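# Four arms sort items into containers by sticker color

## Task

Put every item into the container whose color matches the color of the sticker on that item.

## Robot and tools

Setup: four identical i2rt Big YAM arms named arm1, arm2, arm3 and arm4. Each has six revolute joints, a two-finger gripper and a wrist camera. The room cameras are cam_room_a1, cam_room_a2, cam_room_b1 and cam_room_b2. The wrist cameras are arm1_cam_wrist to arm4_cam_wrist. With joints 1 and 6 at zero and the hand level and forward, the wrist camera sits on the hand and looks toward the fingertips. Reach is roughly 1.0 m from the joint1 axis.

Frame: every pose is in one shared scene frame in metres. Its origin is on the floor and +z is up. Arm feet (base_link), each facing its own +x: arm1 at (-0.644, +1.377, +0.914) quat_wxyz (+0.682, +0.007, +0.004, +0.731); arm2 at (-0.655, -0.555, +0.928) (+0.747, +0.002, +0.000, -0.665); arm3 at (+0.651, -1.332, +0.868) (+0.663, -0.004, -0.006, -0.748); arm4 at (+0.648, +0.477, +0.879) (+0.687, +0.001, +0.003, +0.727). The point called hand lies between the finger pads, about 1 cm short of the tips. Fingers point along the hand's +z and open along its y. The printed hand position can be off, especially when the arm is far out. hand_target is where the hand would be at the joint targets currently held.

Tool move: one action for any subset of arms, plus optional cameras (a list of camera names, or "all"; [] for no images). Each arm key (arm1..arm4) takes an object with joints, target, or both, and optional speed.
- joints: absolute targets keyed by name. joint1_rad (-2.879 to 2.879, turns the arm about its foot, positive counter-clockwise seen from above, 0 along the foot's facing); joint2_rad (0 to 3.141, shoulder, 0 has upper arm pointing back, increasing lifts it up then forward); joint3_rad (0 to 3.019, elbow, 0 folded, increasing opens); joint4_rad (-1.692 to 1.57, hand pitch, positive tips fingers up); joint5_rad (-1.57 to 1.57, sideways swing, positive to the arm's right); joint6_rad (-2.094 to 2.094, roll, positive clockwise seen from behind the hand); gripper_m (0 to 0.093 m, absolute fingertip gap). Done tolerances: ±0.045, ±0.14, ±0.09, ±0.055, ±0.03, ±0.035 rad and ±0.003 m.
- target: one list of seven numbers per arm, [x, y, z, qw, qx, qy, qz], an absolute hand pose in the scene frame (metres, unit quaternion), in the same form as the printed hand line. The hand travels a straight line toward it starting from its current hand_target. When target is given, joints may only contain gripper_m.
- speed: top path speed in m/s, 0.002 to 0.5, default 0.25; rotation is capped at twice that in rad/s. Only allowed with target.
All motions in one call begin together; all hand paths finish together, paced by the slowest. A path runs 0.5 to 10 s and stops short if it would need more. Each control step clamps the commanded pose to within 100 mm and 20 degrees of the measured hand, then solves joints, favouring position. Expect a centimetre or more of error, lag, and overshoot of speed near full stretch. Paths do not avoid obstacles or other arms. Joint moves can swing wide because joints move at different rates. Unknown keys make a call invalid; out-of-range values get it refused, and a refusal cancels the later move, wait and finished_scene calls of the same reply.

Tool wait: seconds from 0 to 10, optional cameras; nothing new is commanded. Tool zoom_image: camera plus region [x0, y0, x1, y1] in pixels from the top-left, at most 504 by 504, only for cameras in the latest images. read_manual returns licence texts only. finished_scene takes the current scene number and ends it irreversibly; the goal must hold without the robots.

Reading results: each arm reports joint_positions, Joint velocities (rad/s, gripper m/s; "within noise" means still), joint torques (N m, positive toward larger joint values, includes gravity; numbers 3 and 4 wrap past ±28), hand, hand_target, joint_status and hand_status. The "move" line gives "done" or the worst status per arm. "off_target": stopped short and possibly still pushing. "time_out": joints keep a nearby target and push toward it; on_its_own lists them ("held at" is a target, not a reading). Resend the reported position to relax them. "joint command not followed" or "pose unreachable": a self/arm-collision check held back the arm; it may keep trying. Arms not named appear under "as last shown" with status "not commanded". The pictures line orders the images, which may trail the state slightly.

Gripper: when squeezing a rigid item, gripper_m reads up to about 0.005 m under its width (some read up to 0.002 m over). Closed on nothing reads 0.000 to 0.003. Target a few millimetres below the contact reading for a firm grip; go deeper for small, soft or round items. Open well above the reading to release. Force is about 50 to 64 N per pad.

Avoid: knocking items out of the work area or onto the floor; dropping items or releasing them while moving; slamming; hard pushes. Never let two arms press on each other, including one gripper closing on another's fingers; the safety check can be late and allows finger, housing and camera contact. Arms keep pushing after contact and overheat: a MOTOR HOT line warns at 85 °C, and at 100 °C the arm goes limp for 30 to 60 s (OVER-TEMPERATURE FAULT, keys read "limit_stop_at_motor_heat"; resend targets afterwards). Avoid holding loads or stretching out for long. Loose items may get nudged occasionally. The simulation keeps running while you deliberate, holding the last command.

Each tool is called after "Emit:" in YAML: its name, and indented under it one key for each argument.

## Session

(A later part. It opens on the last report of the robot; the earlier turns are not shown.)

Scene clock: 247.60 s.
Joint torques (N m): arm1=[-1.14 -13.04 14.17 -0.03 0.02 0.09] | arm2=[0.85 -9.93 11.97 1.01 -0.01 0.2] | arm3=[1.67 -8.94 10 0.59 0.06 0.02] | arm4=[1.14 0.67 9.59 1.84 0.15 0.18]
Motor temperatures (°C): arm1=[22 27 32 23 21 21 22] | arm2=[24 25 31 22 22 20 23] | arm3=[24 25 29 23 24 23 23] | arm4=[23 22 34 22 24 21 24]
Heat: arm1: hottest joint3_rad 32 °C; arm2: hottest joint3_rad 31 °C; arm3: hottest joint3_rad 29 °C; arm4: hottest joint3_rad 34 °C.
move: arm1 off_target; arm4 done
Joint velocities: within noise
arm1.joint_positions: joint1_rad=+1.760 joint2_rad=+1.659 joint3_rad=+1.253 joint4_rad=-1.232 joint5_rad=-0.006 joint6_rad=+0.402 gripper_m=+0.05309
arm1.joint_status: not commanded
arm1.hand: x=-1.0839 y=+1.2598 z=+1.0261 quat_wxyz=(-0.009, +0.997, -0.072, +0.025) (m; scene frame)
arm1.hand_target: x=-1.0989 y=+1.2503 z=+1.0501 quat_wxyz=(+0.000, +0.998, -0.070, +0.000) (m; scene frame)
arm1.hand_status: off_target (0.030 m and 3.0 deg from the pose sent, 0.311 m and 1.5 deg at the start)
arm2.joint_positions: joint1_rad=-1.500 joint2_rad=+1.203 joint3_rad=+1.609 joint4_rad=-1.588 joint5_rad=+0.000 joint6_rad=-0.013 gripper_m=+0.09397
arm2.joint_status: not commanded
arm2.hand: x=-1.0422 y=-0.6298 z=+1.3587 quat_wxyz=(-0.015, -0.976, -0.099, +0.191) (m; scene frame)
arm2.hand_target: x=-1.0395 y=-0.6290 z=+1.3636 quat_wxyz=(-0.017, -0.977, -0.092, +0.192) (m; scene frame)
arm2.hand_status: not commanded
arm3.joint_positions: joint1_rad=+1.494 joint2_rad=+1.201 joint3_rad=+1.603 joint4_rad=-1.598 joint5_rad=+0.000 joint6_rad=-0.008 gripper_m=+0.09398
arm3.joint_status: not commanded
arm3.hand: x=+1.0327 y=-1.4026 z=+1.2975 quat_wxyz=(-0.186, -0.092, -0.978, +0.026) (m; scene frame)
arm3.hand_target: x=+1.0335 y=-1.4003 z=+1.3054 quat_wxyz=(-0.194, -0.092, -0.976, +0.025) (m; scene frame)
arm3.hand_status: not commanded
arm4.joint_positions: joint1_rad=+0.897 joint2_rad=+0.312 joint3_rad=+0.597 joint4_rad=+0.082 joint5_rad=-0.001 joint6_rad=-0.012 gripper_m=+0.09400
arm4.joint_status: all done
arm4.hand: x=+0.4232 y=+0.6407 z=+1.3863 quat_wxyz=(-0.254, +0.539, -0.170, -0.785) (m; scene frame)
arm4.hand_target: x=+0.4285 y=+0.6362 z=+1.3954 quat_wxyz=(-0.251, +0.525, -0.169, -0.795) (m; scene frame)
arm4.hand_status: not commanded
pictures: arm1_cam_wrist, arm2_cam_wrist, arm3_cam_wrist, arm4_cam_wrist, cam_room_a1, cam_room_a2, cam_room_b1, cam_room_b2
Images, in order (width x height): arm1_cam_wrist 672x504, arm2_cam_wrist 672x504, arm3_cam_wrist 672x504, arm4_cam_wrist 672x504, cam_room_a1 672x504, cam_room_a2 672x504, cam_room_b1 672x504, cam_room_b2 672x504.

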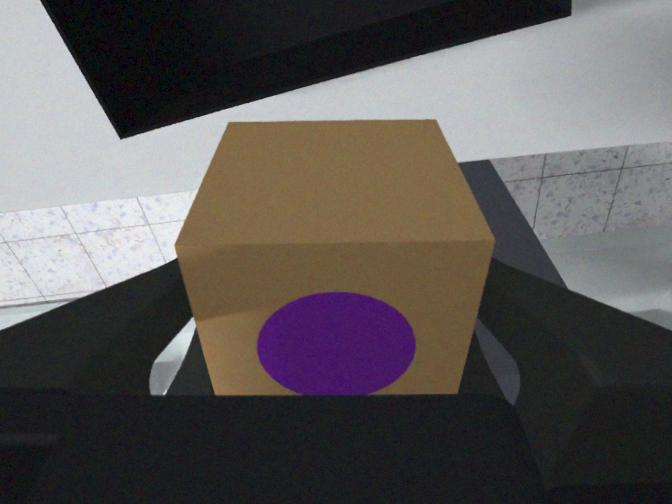

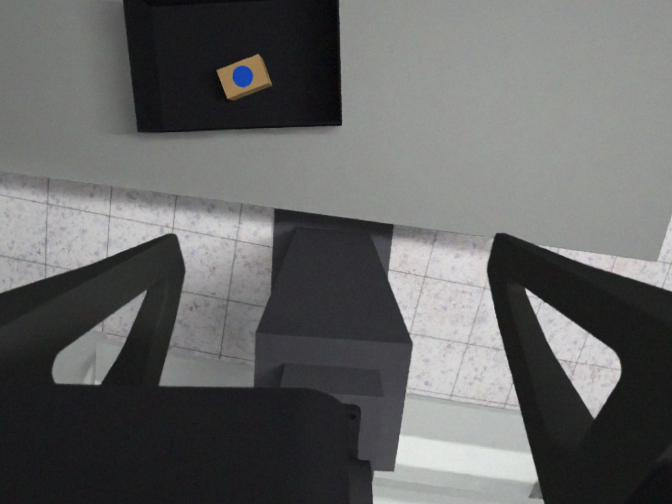

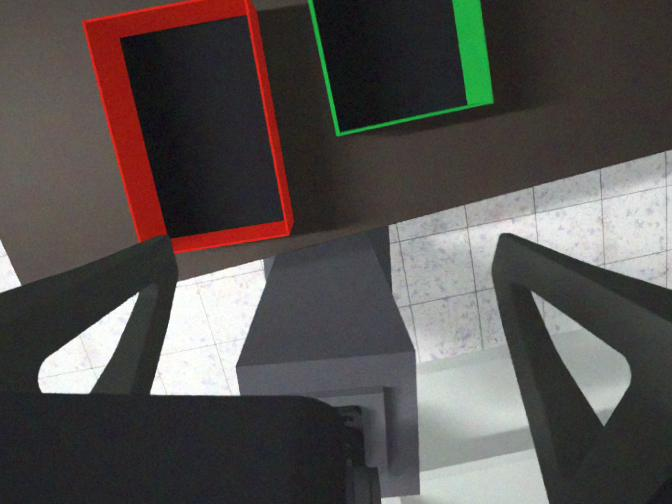

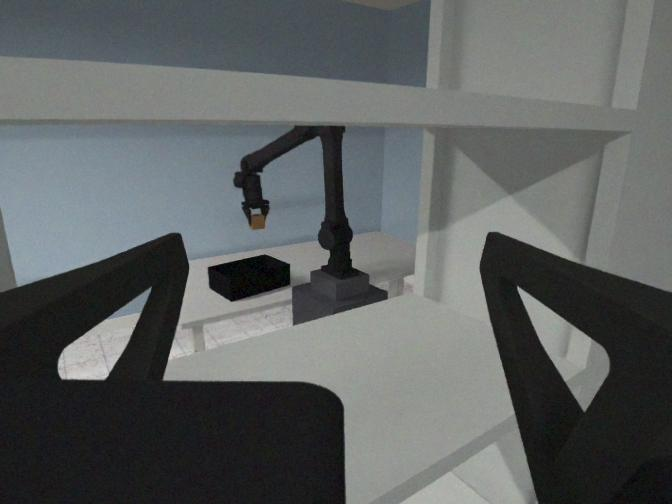

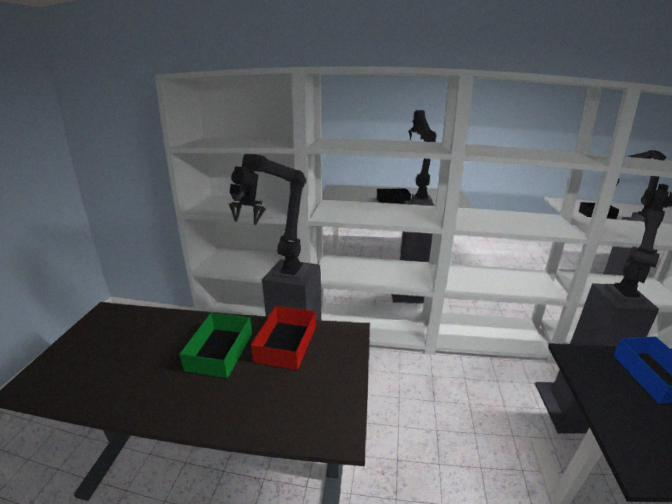

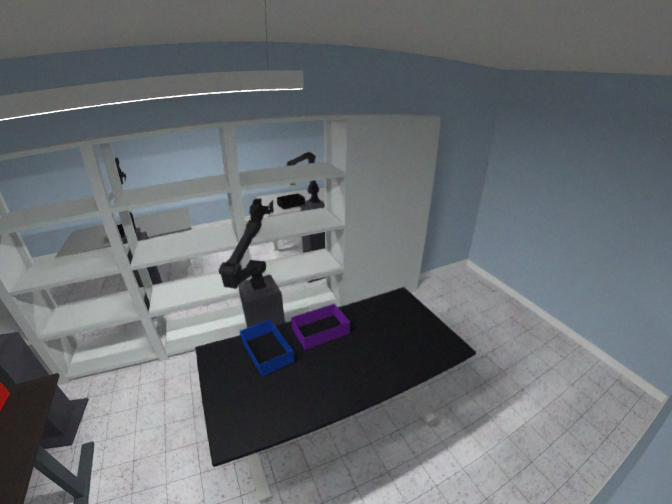

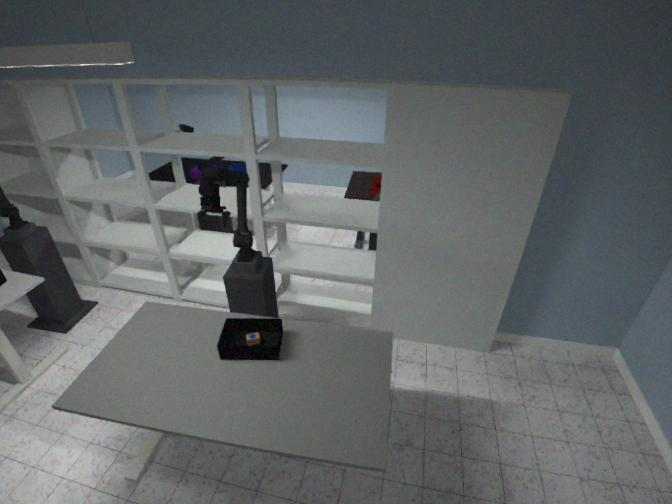

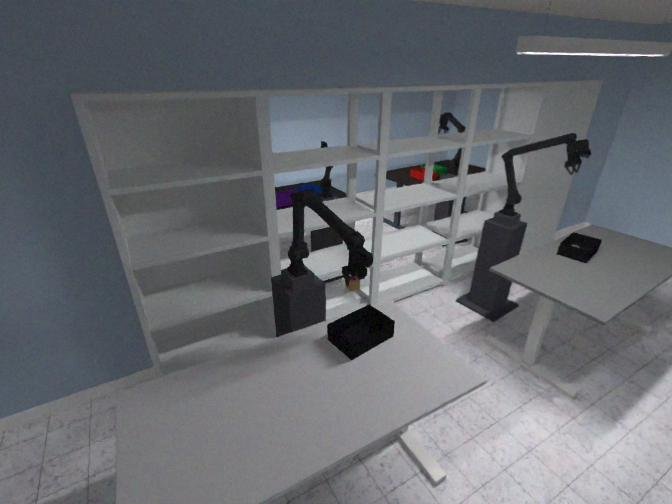

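Emit:
zoom_image:
  camera: "arm4_cam_wrist"
  region: [0, 0, 504, 378]

Emit:
zoom_image:
  camera: "arm4_cam_wrist"
  region: [270, 126, 672, 504]

Scaled by 1.000.

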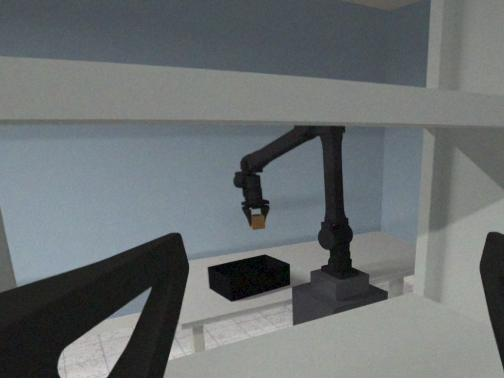

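Scaled by 1.254.

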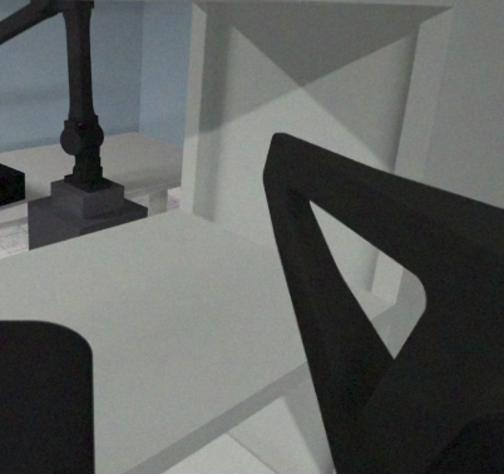

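Emit:
move:
  arm4: {"target": [0.45, 0.62, 1.22, -0.251, 0.525, -0.169, -0.795]}
  cameras: ["arm4_cam_wrist"]

Scene clock: 282.23 s.
Joint torques (N m): arm1=[-0.91 -12.45 14.01 -0.25 0.02 0.08] | arm2=[0.79 -9.99 11.93 1.01 -0.02 0.2] | arm3=[1.67 -8.88 9.99 0.59 0.05 0.02] | arm4=[0.79 2.14 9.4 1.81 0.09 0.15]
Motor temperatures (°C): arm1=[22 26 33 23 21 21 22] | arm2=[24 25 31 22 22 20 23] | arm3=[24 25 29 23 24 23 23] | arm4=[23 22 35 22 24 21 24]
Heat: arm1: hottest joint3_rad 33 °C; arm2: hottest joint3_rad 31 °C; arm3: hottest joint3_rad 29 °C; arm4: hottest joint3_rad 35 °C.
move: arm4 done
Joint velocities: within noise
arm1, arm2, arm3: as last shown
arm1.hand_target: x=-1.0989 y=+1.2503 z=+1.0501 quat_wxyz=(+0.000, +0.998, -0.071, +0.000) (m; scene frame)
arm4.joint_positions: joint1_rad=+0.897 joint2_rad=+0.025 joint3_rad=+0.115 joint4_rad=+0.299 joint5_rad=-0.001 joint6_rad=-0.012 gripper_m=+0.09400
arm4.joint_status: not commanded
arm4.hand: x=+0.4434 y=+0.6252 z=+1.2152 quat_wxyz=(-0.256, +0.530, -0.168, -0.791) (m; scene frame)
arm4.hand_target: x=+0.4462 y=+0.6227 z=+1.2208 quat_wxyz=(-0.253, +0.519, -0.167, -0.800) (m; scene frame)
arm4.hand_status: done (0.010 m and 1.0 deg from the pose sent, 0.170 m and 2.1 deg at the start; a joint's target at an end of its range on 28 of 52 steps)
pictures: arm4_cam_wrist
Images, in order (width x height): arm4_cam_wrist 672x504.

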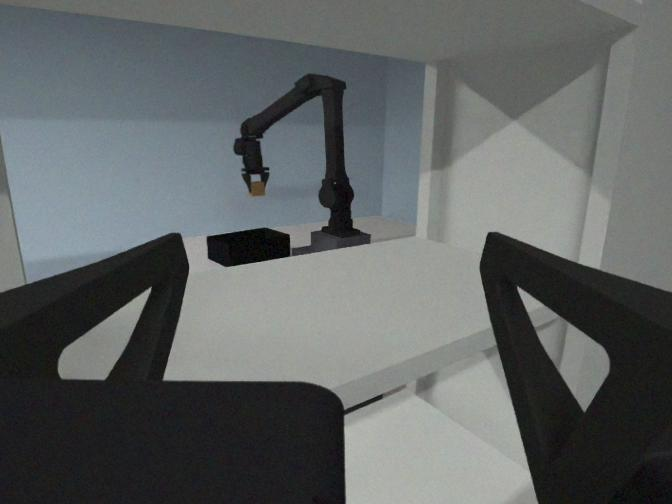

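Emit:
move:
  arm1: {"joints": {"joint1_rad": -2.279, "joint2_rad": 0.6, "joint3_rad": 1.4, "joint4_rad": -1.6, "joint5_rad": 0, "joint6_rad": 0}}
  arm2: {"target": [-1.14, -0.787, 0.95, 0, 0.96, 0.2798, 0]}

Scene clock: 342.50 s.
Joint torques (N m): arm1=[-2.08 5.25 11.66 1.16 -0.03 -0.05] | arm2=[1.03 -18.73 13 1.05 -0.15 -0.07] | arm3=[1.49 -9 9.96 0.57 0.05 0.04] | arm4=[0.44 2.55 9.54 1.74 0.11 0.15]
Motor temperatures (°C): arm1=[22 26 35 23 21 21 23] | arm2=[24 25 32 22 22 20 23] | arm3=[24 25 29 23 24 23 23] | arm4=[23 22 33 22 24 21 24]
Heat: arm1: hottest joint3_rad 35 °C; arm2: hottest joint3_rad 32 °C; arm3: hottest joint3_rad 29 °C; arm4: hottest joint3_rad 33 °C.
move: arm1 done; arm2 off_target
Joint velocities: within noise
arm1.joint_positions: joint1_rad=-2.272 joint2_rad=+0.592 joint3_rad=+1.368 joint4_rad=-1.591 joint5_rad=+0.002 joint6_rad=+0.007 gripper_m=+0.05310
arm1.joint_status: all done
arm1.hand: x=-0.4861 y=+1.2652 z=+1.3983 quat_wxyz=(-0.344, -0.292, -0.885, +0.115) (m; scene frame)
arm1.hand_target: x=-0.4877 y=+1.2652 z=+1.4094 quat_wxyz=(-0.350, -0.291, -0.883, +0.119) (m; scene frame)
arm1.hand_status: not commanded
arm2.joint_positions: joint1_rad=-1.246 joint2_rad=+1.892 joint3_rad=+1.311 joint4_rad=-1.037 joint5_rad=+0.001 joint6_rad=-0.107 gripper_m=+0.09397
arm2.joint_status: not commanded
arm2.hand: x=-1.1198 y=-0.7745 z=+0.9400 quat_wxyz=(+0.006, -0.962, -0.271, -0.024) (m; scene frame)
arm2.hand_target: x=-1.1391 y=-0.7867 z=+0.9507 quat_wxyz=(+0.000, -0.960, -0.280, +0.000) (m; scene frame)
arm2.hand_status: off_target (0.026 m and 3.0 deg from the pose sent, 0.449 m and 30.4 deg at the start)
arm3, arm4: as last shown
arm4.joint_positions: joint1_rad=+0.897 joint2_rad=+0.025 joint3_rad=+0.115 joint4_rad=+0.300 joint5_rad=-0.001 joint6_rad=-0.012 gripper_m=+0.09400
arm4.hand: x=+0.4435 y=+0.6252 z=+1.2154 quat_wxyz=(-0.256, +0.530, -0.168, -0.791) (m; scene frame)
pictures: arm1_cam_wrist, arm2_cam_wrist, arm3_cam_wrist, arm4_cam_wrist, cam_room_a1, cam_room_a2, cam_room_b1, cam_room_b2
Images, in order (width x height): arm1_cam_wrist 672x504, arm2_cam_wrist 672x504, arm3_cam_wrist 672x504, arm4_cam_wrist 672x504, cam_room_a1 672x504, cam_room_a2 672x504, cam_room_b1 672x504, cam_room_b2 672x504.

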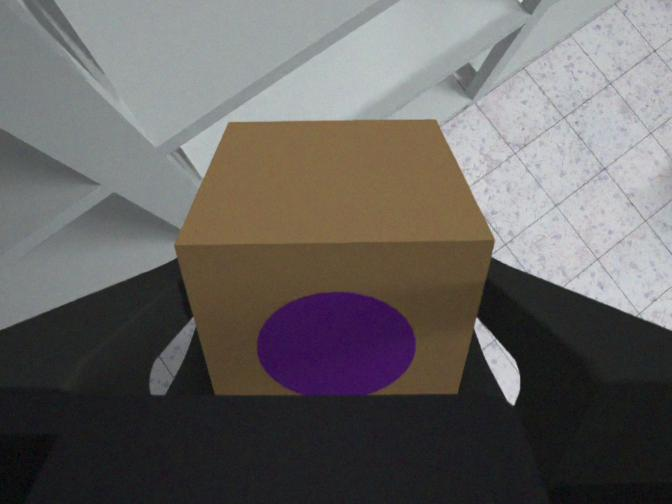

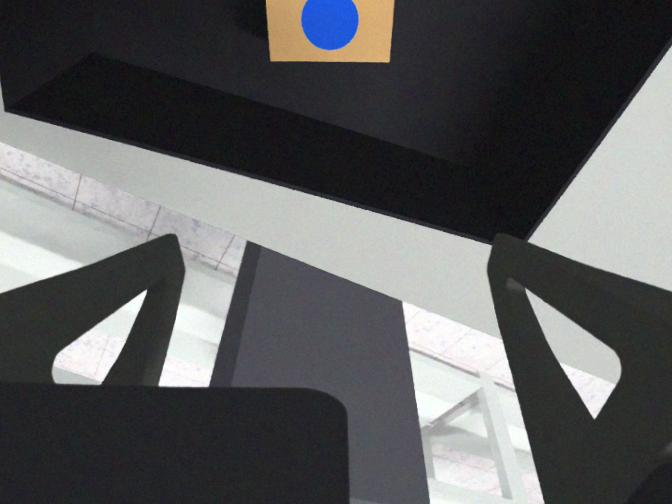

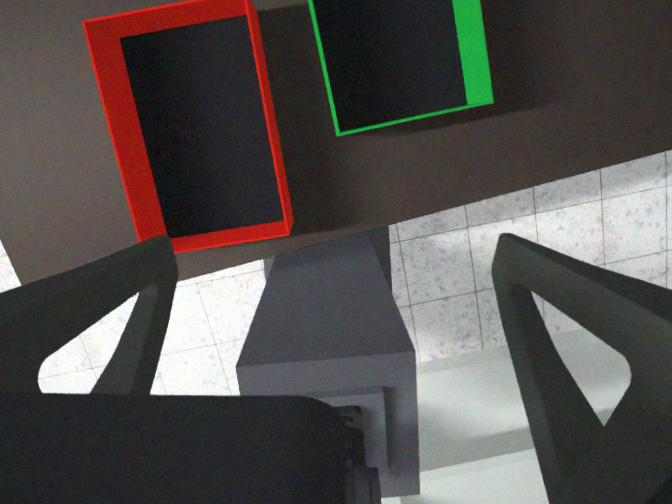

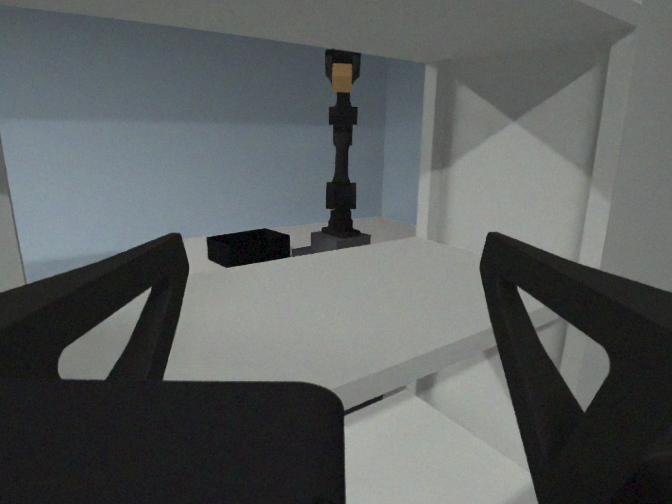

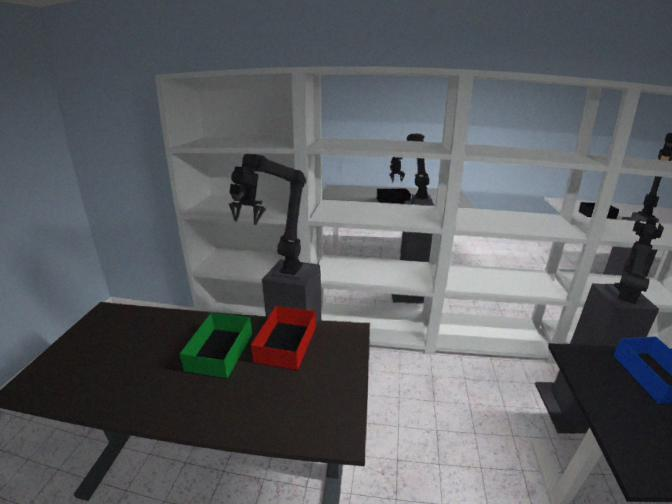

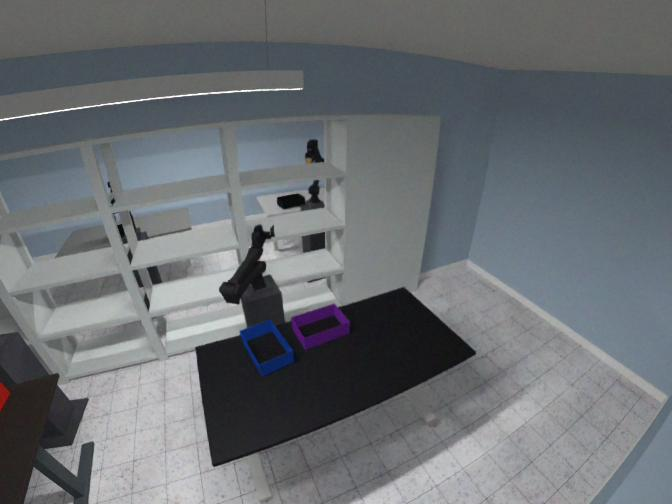

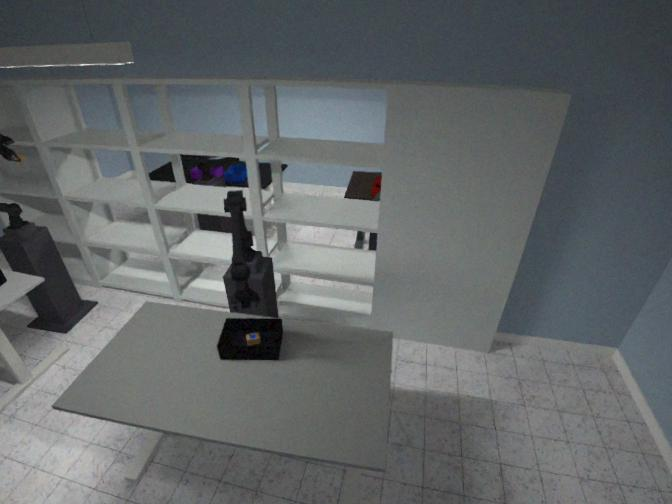

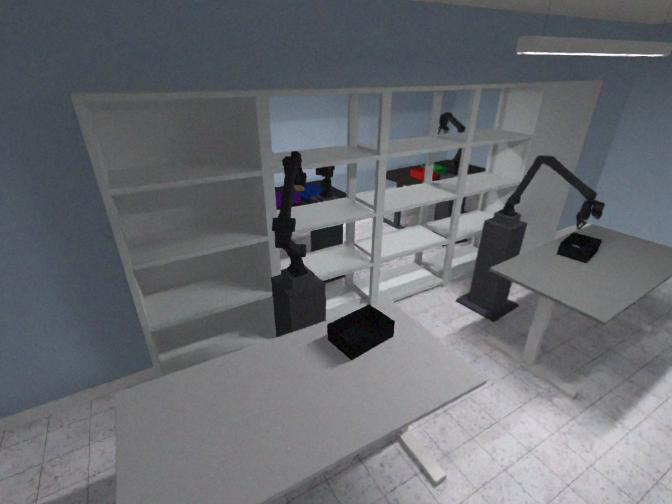

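Emit:
move:
  arm1: {"target": [-0.36, 1.166, 1.16, 0, 0.3148, 0.9491, 0]}
  arm2: {"target": [-1.145, -0.794, 0.855, 0, 0.96, 0.2798, 0]}
  cameras: ["arm1_cam_wrist", "arm2_cam_wrist", "arm4_cam_wrist"]

Scene clock: 363.23 s.
Joint torques (N m): arm1=[-2.9 -7.82 12.19 0.88 -0.03 -0.05] | arm2=[1.55 -17.79 9.68 1.24 -0.17 0.01] | arm3=[1.55 -9.05 10.06 0.61 0.06 0.03] | arm4=[1.14 2.49 9.5 1.78 0.11 0.14]
Motor temperatures (°C): arm1=[21 26 36 23 21 21 23] | arm2=[24 26 32 22 22 20 23] | arm3=[24 25 29 23 24 23 23] | arm4=[23 22 33 22 24 21 24]
Heat: arm1: hottest joint3_rad 36 °C; arm2: hottest joint3_rad 32 °C; arm3: hottest joint3_rad 29 °C; arm4: hottest joint3_rad 33 °C.
move: arm1 off_target; arm2 off_target
Joint velocities: within noise
arm1.joint_positions: joint1_rad=-2.276 joint2_rad=+1.259 joint3_rad=+1.186 joint4_rad=-1.529 joint5_rad=-0.006 joint6_rad=+0.001 gripper_m=+0.05309
arm1.joint_status: not commanded
arm1.hand: x=-0.3634 y=+1.1731 z=+1.1473 quat_wxyz=(+0.022, -0.313, -0.949, -0.006) (m; scene frame)
arm1.hand_target: x=-0.3603 y=+1.1663 z=+1.1601 quat_wxyz=(+0.000, -0.315, -0.949, +0.000) (m; scene frame)
arm1.hand_status: off_target (0.015 m and 2.6 deg from the pose sent, 0.287 m and 42.5 deg at the start)
arm2.joint_positions: joint1_rad=-1.243 joint2_rad=+2.033 joint3_rad=+1.311 joint4_rad=-0.842 joint5_rad=+0.001 joint6_rad=-0.107 gripper_m=+0.09397
arm2.joint_status: not commanded
arm2.hand: x=-1.1426 y=-0.7867 z=+0.8673 quat_wxyz=(+0.001, -0.962, -0.272, +0.002) (m; scene frame)
arm2.hand_target: x=-1.1446 y=-0.7939 z=+0.8552 quat_wxyz=(+0.000, -0.960, -0.280, +0.000) (m; scene frame)
arm2.hand_status: off_target (0.015 m and 0.9 deg from the pose sent, 0.091 m and 3.0 deg at the start)
arm3, arm4: as last shown
pictures: arm1_cam_wrist, arm2_cam_wrist, arm4_cam_wrist
Images, in order (width x height): arm1_cam_wrist 672x504, arm2_cam_wrist 672x504, arm4_cam_wrist 672x504.

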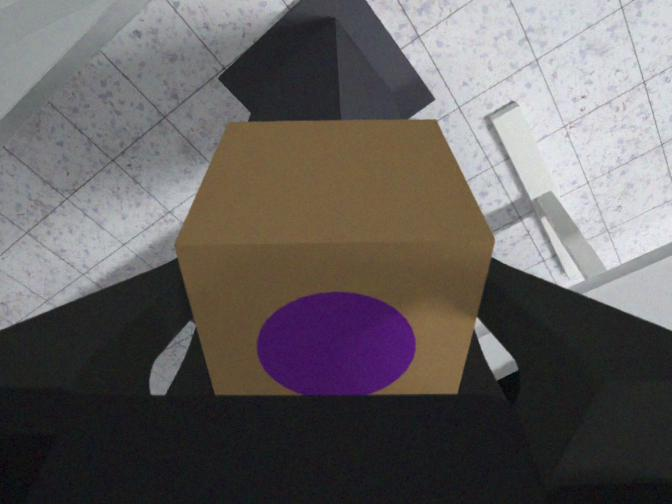

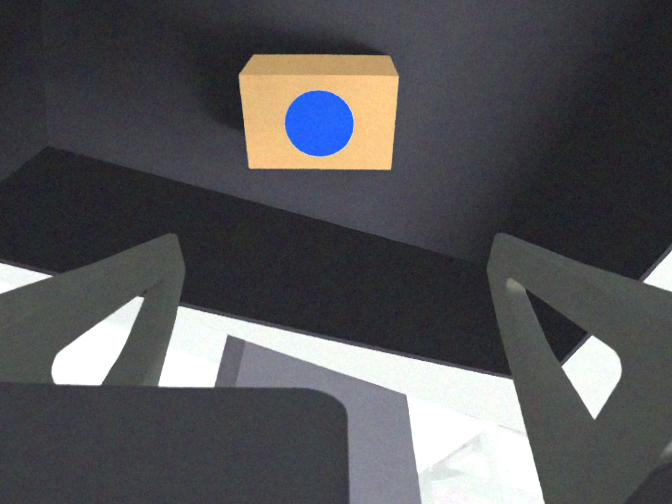

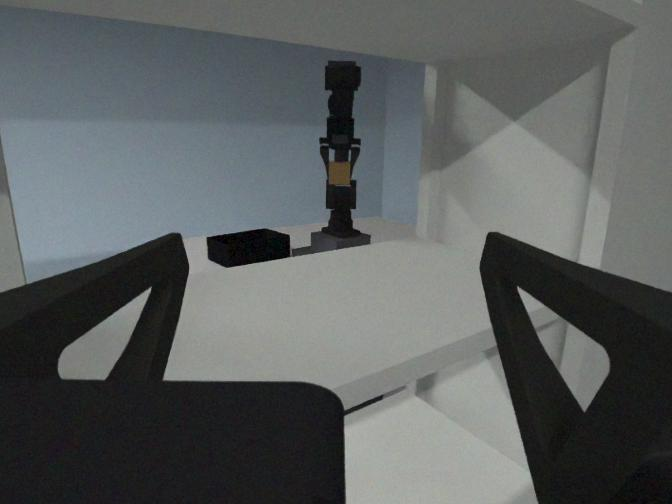

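Emit:
move:
  arm1: {"target": [-0.08, 0.957, 1.13, 0, 0.3148, 0.9491, 0], "speed": 0.2}
  arm2: {"target": [-1.140, -0.799, 0.733, 0, 0.96, 0.2798, 0], "speed": 0.15}
  cameras: ["arm1_cam_wrist", "arm2_cam_wrist", "arm4_cam_wrist"]

Scene clock: 380.10 s.
Joint torques (N m): arm1=[-2.55 -20.89 16.24 -0.02 -0.07 0.01] | arm2=[1.49 -18.9 8.43 1.21 -0.17 0.13] | arm3=[1.55 -8.94 9.98 0.62 0.05 0.03] | arm4=[1.03 2.2 9.52 1.94 0.09 0.17]
Motor temperatures (°C): arm1=[21 26 36 23 21 21 23] | arm2=[24 26 31 22 22 20 23] | arm3=[24 25 29 23 24 23 23] | arm4=[23 22 33 22 24 21 24]
Heat: arm1: hottest joint3_rad 36 °C; arm2: hottest joint3_rad 31 °C; arm3: hottest joint3_rad 29 °C; arm4: hottest joint3_rad 33 °C.
move: arm1 off_target; arm2 off_target
Joint velocities: within noise
arm1.joint_positions: joint1_rad=-2.276 joint2_rad=+2.216 joint3_rad=+2.359 joint4_rad=-1.685 joint5_rad=-0.006 joint6_rad=+0.001 gripper_m=+0.05309
arm1.joint_status: not commanded
arm1.hand: x=-0.0860 y=+0.9678 z=+1.1051 quat_wxyz=(-0.007, -0.313, -0.950, +0.003) (m; scene frame)
arm1.hand_target: x=-0.0815 y=+0.9583 z=+1.1296 quat_wxyz=(-0.032, -0.315, -0.949, +0.011) (m; scene frame)
arm1.hand_status: off_target (0.028 m and 0.9 deg from the pose sent, 0.357 m and 2.6 deg at the start; a joint's target at an end of its range on 27 of 77 steps)
arm2.joint_positions: joint1_rad=-1.231 joint2_rad=+2.270 joint3_rad=+1.311 joint4_rad=-0.614 joint5_rad=+0.001 joint6_rad=-0.107 gripper_m=+0.09397
arm2.joint_status: not commanded
arm2.hand: x=-1.1367 y=-0.7908 z=+0.7447 quat_wxyz=(+0.002, -0.960, -0.278, -0.002) (m; scene frame)
arm2.hand_target: x=-1.1396 y=-0.7987 z=+0.7333 quat_wxyz=(+0.000, -0.960, -0.280, +0.000) (m; scene frame)
arm2.hand_status: off_target (0.015 m and 0.4 deg from the pose sent, 0.135 m and 0.9 deg at the start)
arm3, arm4: as last shown
pictures: arm1_cam_wrist, arm2_cam_wrist, arm4_cam_wrist
Images, in order (width x height): arm1_cam_wrist 672x504, arm2_cam_wrist 672x504, arm4_cam_wrist 672x504.

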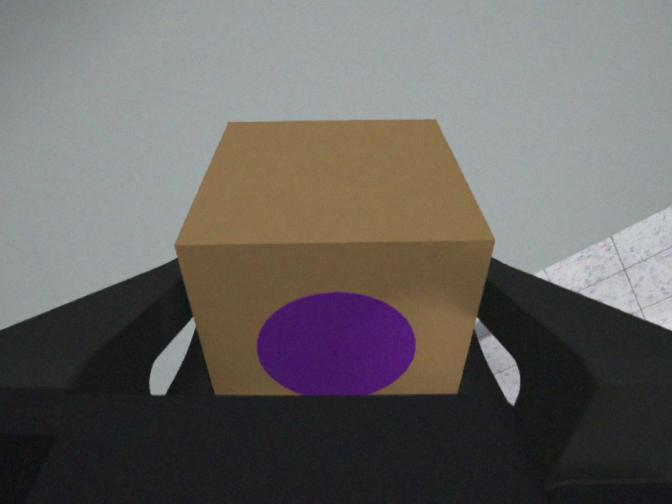

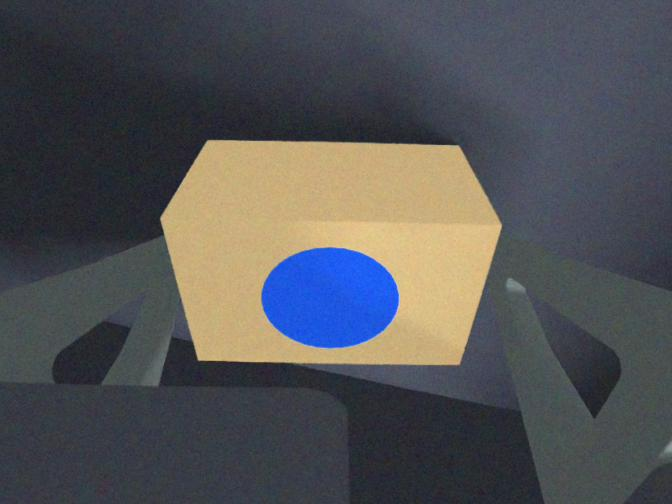

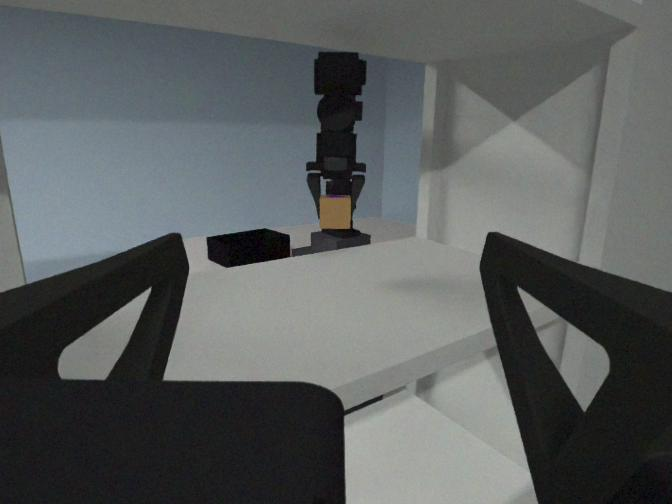

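Emit:
move:
  arm1: {"target": [-0.08, 0.952, 1.045, 0, 0.3148, 0.9491, 0], "speed": 0.15}
  arm2: {"joints": {"gripper_m": 0.055}}
  cameras: ["arm1_cam_wrist", "arm2_cam_wrist", "arm4_cam_wrist"]

Scene clock: 395.27 s.
Joint torques (N m): arm1=[-2.96 -21.48 11.21 0.73 0 -0.05] | arm2=[1.61 -18.73 8.44 1.2 -0.15 0.13] | arm3=[1.61 -8.94 10 0.57 0.04 0.04] | arm4=[0.85 2.2 9.47 1.85 0.1 0.15]
Motor temperatures (°C): arm1=[21 26 38 23 21 21 23] | arm2=[24 27 31 22 22 20 23] | arm3=[24 25 29 23 24 23 23] | arm4=[23 22 33 22 24 21 24]
Heat: arm1: hottest joint3_rad 38 °C; arm2: hottest joint3_rad 31 °C; arm3: hottest joint3_rad 29 °C; arm4: hottest joint3_rad 33 °C.
move: arm1 off_target; arm2 off_target
Joint velocities: within noise
arm1.joint_positions: joint1_rad=-2.277 joint2_rad=+2.281 joint3_rad=+2.295 joint4_rad=-1.600 joint5_rad=-0.006 joint6_rad=-0.001 gripper_m=+0.05309
arm1.joint_status: not commanded
arm1.hand: x=-0.0803 y=+0.9617 z=+1.0369 quat_wxyz=(+0.014, -0.313, -0.950, -0.004) (m; scene frame)
arm1.hand_target: x=-0.0802 y=+0.9521 z=+1.0450 quat_wxyz=(+0.000, -0.315, -0.949, +0.000) (m; scene frame)
arm1.hand_status: off_target (0.013 m and 1.7 deg from the pose sent, 0.062 m and 0.9 deg at the start)
arm2.joint_positions: joint1_rad=-1.231 joint2_rad=+2.270 joint3_rad=+1.311 joint4_rad=-0.613 joint5_rad=+0.000 joint6_rad=-0.107 gripper_m=+0.06892
arm2.joint_status: gripper_m off_target (ended at +0.06894, target +0.05500)
arm2.hand: x=-1.1367 y=-0.7912 z=+0.7447 quat_wxyz=(+0.002, -0.960, -0.278, -0.002) (m; scene frame)
arm2.hand_target: x=-1.1396 y=-0.7988 z=+0.7333 quat_wxyz=(+0.000, -0.960, -0.280, +0.000) (m; scene frame)
arm2.hand_status: not commanded
arm3, arm4: as last shown
pictures: arm1_cam_wrist, arm2_cam_wrist, arm4_cam_wrist
Images, in order (width x height): arm1_cam_wrist 672x504, arm2_cam_wrist 672x504, arm4_cam_wrist 672x504.

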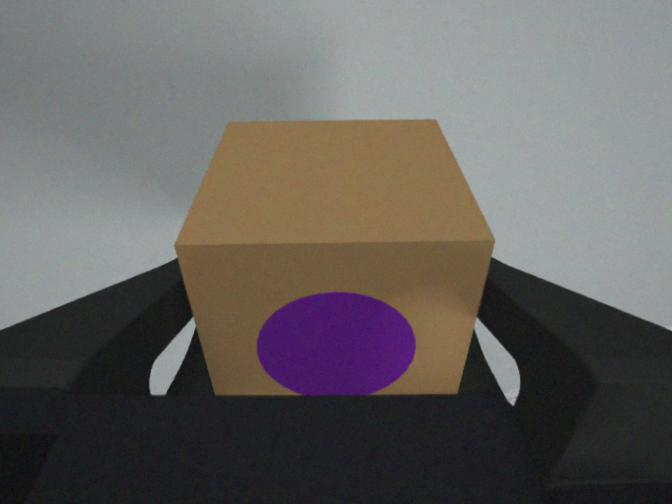

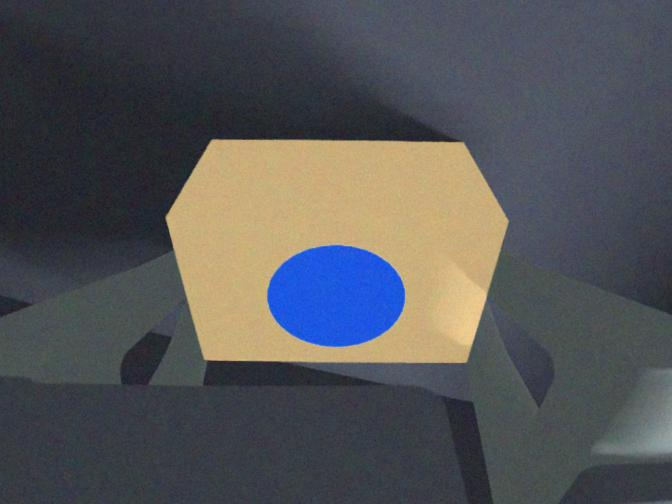

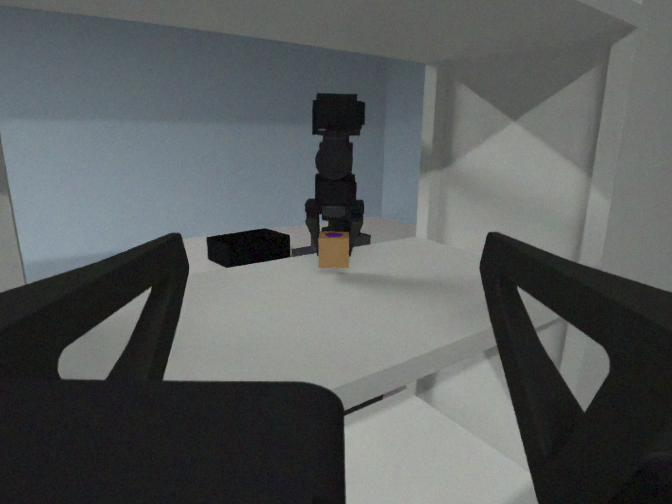

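Emit:
zoom_image:
  camera: "arm4_cam_wrist"
  region: [270, 190, 410, 295]

Scaled by 3.600.

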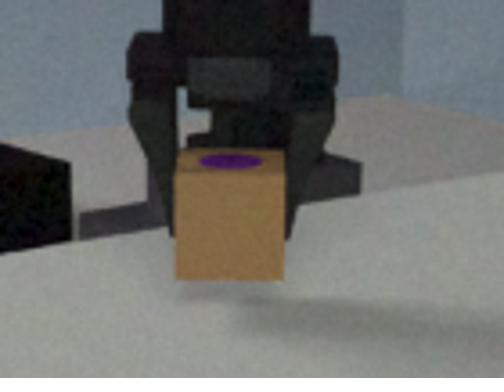

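Emit:
move:
  arm1: {"target": [-0.08, 0.952, 1.022, 0, 0.3148, 0.9491, 0], "speed": 0.08}
  arm2: {"target": [-1.07, -0.76, 1.02, 0, 0.96, 0.2798, 0], "speed": 0.2}
  cameras: ["arm2_cam_wrist", "arm4_cam_wrist", "cam_room_b1"]

Emit:
zoom_image:
  camera: "arm4_cam_wrist"
  region: [270, 190, 410, 295]

Scene clock: 402.93 s.
Joint torques (N m): arm1=[-2.37 -22.24 10.7 0.94 -0.04 0.02] | arm2=[0.73 -15.85 10.84 0.23 -0.14 0.05] | arm3=[1.44 -8.88 10.02 0.61 0.04 0.03] | arm4=[1.2 2.2 9.48 1.8 0.07 0.16]
Motor temperatures (°C): arm1=[21 26 37 23 21 21 23] | arm2=[24 27 31 22 22 20 23] | arm3=[24 25 29 23 24 23 23] | arm4=[23 22 34 22 24 21 24]
Heat: arm1: hottest joint3_rad 37 °C; arm2: hottest joint3_rad 31 °C; arm3: hottest joint3_rad 29 °C; arm4: hottest joint3_rad 34 °C.
move: arm1 done; arm2 done
Joint velocities: within noise
arm1.joint_positions: joint1_rad=-2.277 joint2_rad=+2.281 joint3_rad=+2.245 joint4_rad=-1.542 joint5_rad=-0.006 joint6_rad=-0.001 gripper_m=+0.05309
arm1.joint_status: not commanded
arm1.hand: x=-0.0790 y=+0.9606 z=+1.0179 quat_wxyz=(+0.010, -0.313, -0.950, -0.003) (m; scene frame)
arm1.hand_target: x=-0.0801 y=+0.9521 z=+1.0219 quat_wxyz=(+0.000, -0.315, -0.949, +0.000) (m; scene frame)
arm1.hand_status: done (0.010 m and 1.2 deg from the pose sent, 0.018 m and 1.7 deg at the start)
arm2.joint_positions: joint1_rad=-1.231 joint2_rad=+1.640 joint3_rad=+1.187 joint4_rad=-1.112 joint5_rad=+0.000 joint6_rad=-0.107 gripper_m=+0.06892
arm2.joint_status: not commanded
arm2.hand: x=-1.0688 y=-0.7585 z=+1.0171 quat_wxyz=(+0.001, -0.960, -0.278, +0.001) (m; scene frame)
arm2.hand_target: x=-1.0700 y=-0.7600 z=+1.0201 quat_wxyz=(+0.000, -0.960, -0.280, +0.000) (m; scene frame)
arm2.hand_status: done (0.003 m and 0.3 deg from the pose sent, 0.285 m and 0.3 deg at the start)
arm3, arm4: as last shown
pictures: arm2_cam_wrist, arm4_cam_wrist, cam_room_b1
Images, in order (width x height): arm2_cam_wrist 672x504, arm4_cam_wrist 672x504, cam_room_b1 672x504.

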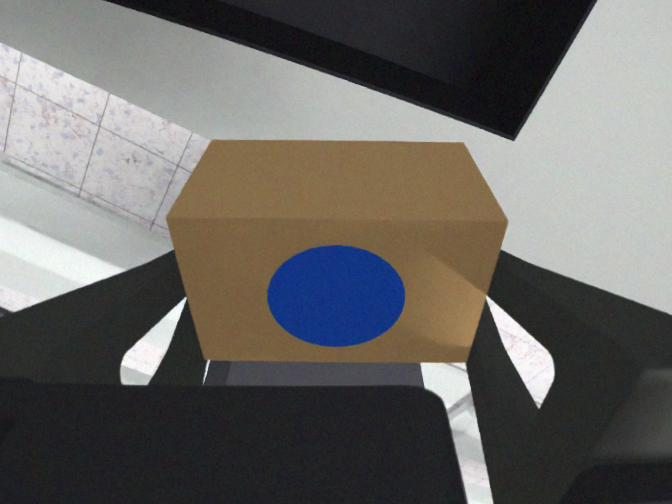

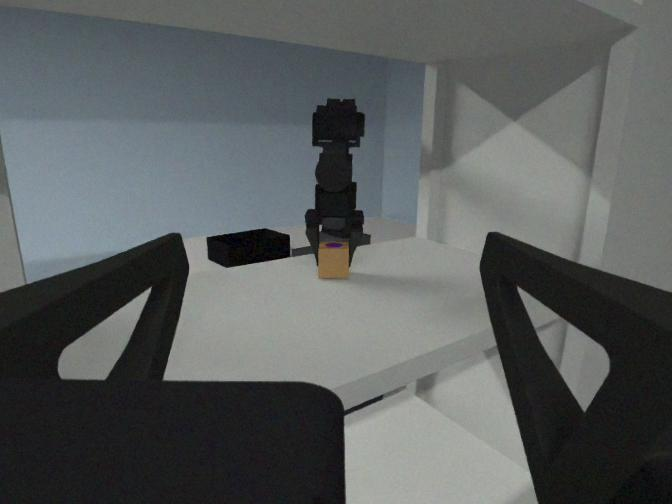

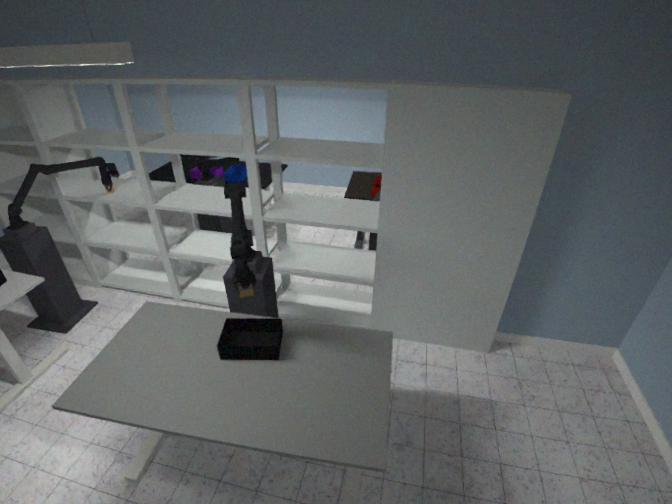

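Scaled by 3.600.

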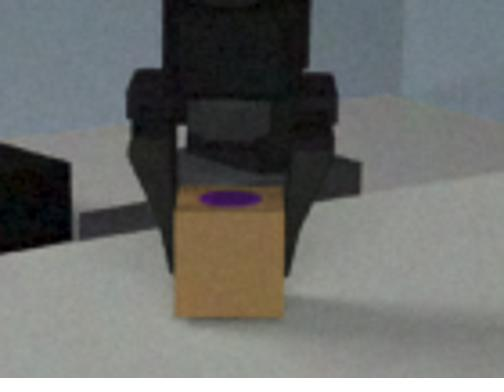

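Emit:
move:
  arm1: {"target": [-0.08, 0.952, 1.010, 0, 0.3148, 0.9491, 0], "speed": 0.05}
  cameras: ["arm4_cam_wrist"]

Emit:
zoom_image:
  camera: "arm4_cam_wrist"
  region: [270, 190, 410, 295]

Scene clock: 407.00 s.
Joint torques (N m): arm1=[-2.61 -21.6 9.66 1.43 -0.02 -0.01] | arm2=[0.79 -16.03 10.82 0.21 -0.14 0.05] | arm3=[1.49 -9 9.98 0.61 0.04 0.02] | arm4=[1.14 2.43 9.52 1.72 0.07 0.14]
Motor temperatures (°C): arm1=[21 26 37 23 21 21 23] | arm2=[24 27 31 22 22 20 23] | arm3=[24 25 30 23 24 23 23] | arm4=[23 22 34 22 24 21 24]
Heat: arm1: hottest joint3_rad 37 °C; arm2: hottest joint3_rad 31 °C; arm3: hottest joint3_rad 30 °C; arm4: hottest joint3_rad 34 °C.
move: arm1 done
Joint velocities: within noise
arm1.joint_positions: joint1_rad=-2.277 joint2_rad=+2.281 joint3_rad=+2.231 joint4_rad=-1.521 joint5_rad=-0.006 joint6_rad=-0.001 gripper_m=+0.05309
arm1.joint_status: not commanded
arm1.hand: x=-0.0780 y=+0.9599 z=+1.0123 quat_wxyz=(+0.007, -0.313, -0.950, -0.002) (m; scene frame)
arm1.hand_target: x=-0.0800 y=+0.9520 z=+1.0100 quat_wxyz=(+0.000, -0.315, -0.949, +0.000) (m; scene frame)
arm1.hand_status: done (0.008 m and 0.9 deg from the pose sent, 0.012 m and 1.2 deg at the start)
arm2, arm3, arm4: as last shown
pictures: arm4_cam_wrist
Images, in order (width x height): arm4_cam_wrist 672x504.

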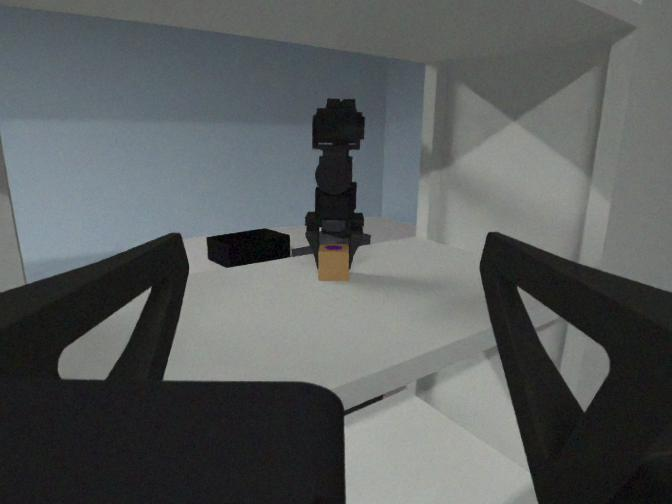

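Scaled by 3.600.

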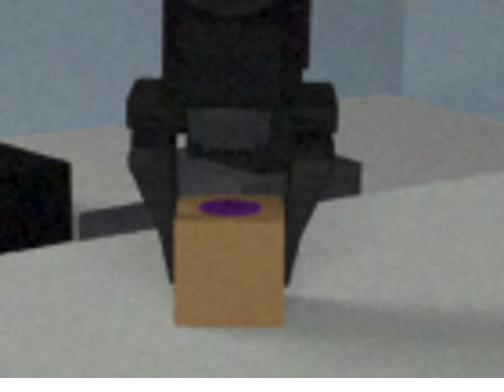

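Emit:
move:
  arm1: {"target": [-0.08, 0.952, 1.001, 0, 0.3148, 0.9491, 0], "speed": 0.05}
  cameras: ["arm4_cam_wrist"]

Emit:
zoom_image:
  camera: "arm4_cam_wrist"
  region: [270, 190, 410, 295]

Scene clock: 412.60 s.
Joint torques (N m): arm1=[-3.02 -20.19 9.01 1.35 -0.05 -0.02] | arm2=[0.73 -16.03 10.85 0.2 -0.15 0.05] | arm3=[1.55 -8.82 9.96 0.62 0.04 0.04] | arm4=[0.73 2.2 9.43 1.88 0.08 0.15]
Motor temperatures (°C): arm1=[21 27 36 23 21 21 23] | arm2=[24 27 31 22 22 20 24] | arm3=[24 25 30 23 24 23 23] | arm4=[23 22 34 22 24 21 24]
Heat: arm1: hottest joint3_rad 36 °C; arm2: hottest joint3_rad 31 °C; arm3: hottest joint3_rad 30 °C; arm4: hottest joint3_rad 34 °C.
move: arm1 off_target
Joint velocities: within noise
arm1.joint_positions: joint1_rad=-2.277 joint2_rad=+2.275 joint3_rad=+2.217 joint4_rad=-1.508 joint5_rad=-0.006 joint6_rad=-0.001 gripper_m=+0.05309
arm1.joint_status: not commanded
arm1.hand: x=-0.0782 y=+0.9600 z=+1.0116 quat_wxyz=(+0.004, -0.313, -0.950, -0.001) (m; scene frame)
arm1.hand_target: x=-0.0802 y=+0.9522 z=+1.0010 quat_wxyz=(+0.000, -0.315, -0.949, +0.000) (m; scene frame)
arm1.hand_status: off_target (0.013 m and 0.5 deg from the pose sent, 0.014 m and 0.9 deg at the start)
arm2, arm4: as last shown
arm3.joint_positions: joint1_rad=+1.494 joint2_rad=+1.201 joint3_rad=+1.603 joint4_rad=-1.598 joint5_rad=+0.000 joint6_rad=-0.008 gripper_m=+0.09398
arm3.joint_status: not commanded
arm3.hand: x=+1.0327 y=-1.4026 z=+1.2975 quat_wxyz=(-0.186, -0.092, -0.978, +0.026) (m; scene frame)
arm3.hand_target: x=+1.0335 y=-1.4003 z=+1.3054 quat_wxyz=(-0.194, -0.092, -0.976, +0.025) (m; scene frame)
arm3.hand_status: not commanded
pictures: arm4_cam_wrist
Images, in order (width x height): arm4_cam_wrist 672x504.

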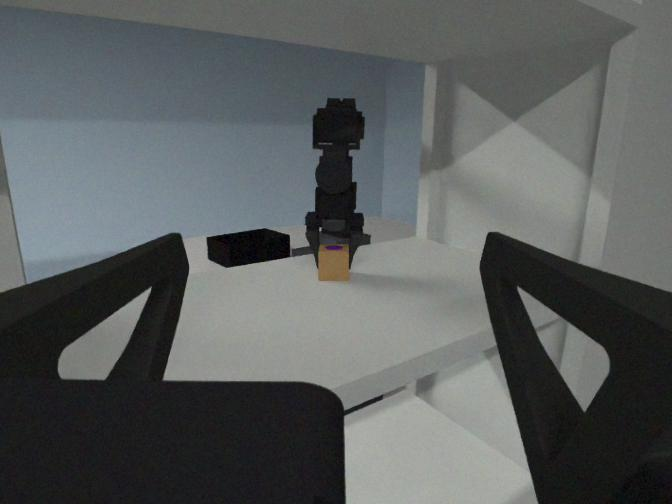

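Scaled by 3.600.

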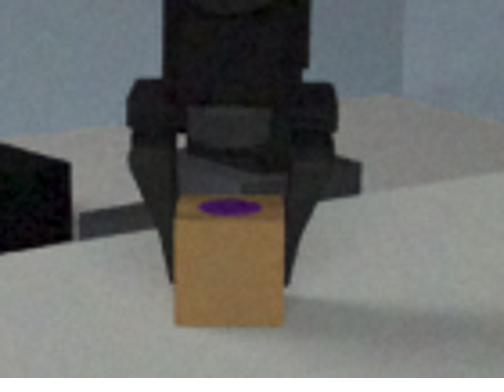

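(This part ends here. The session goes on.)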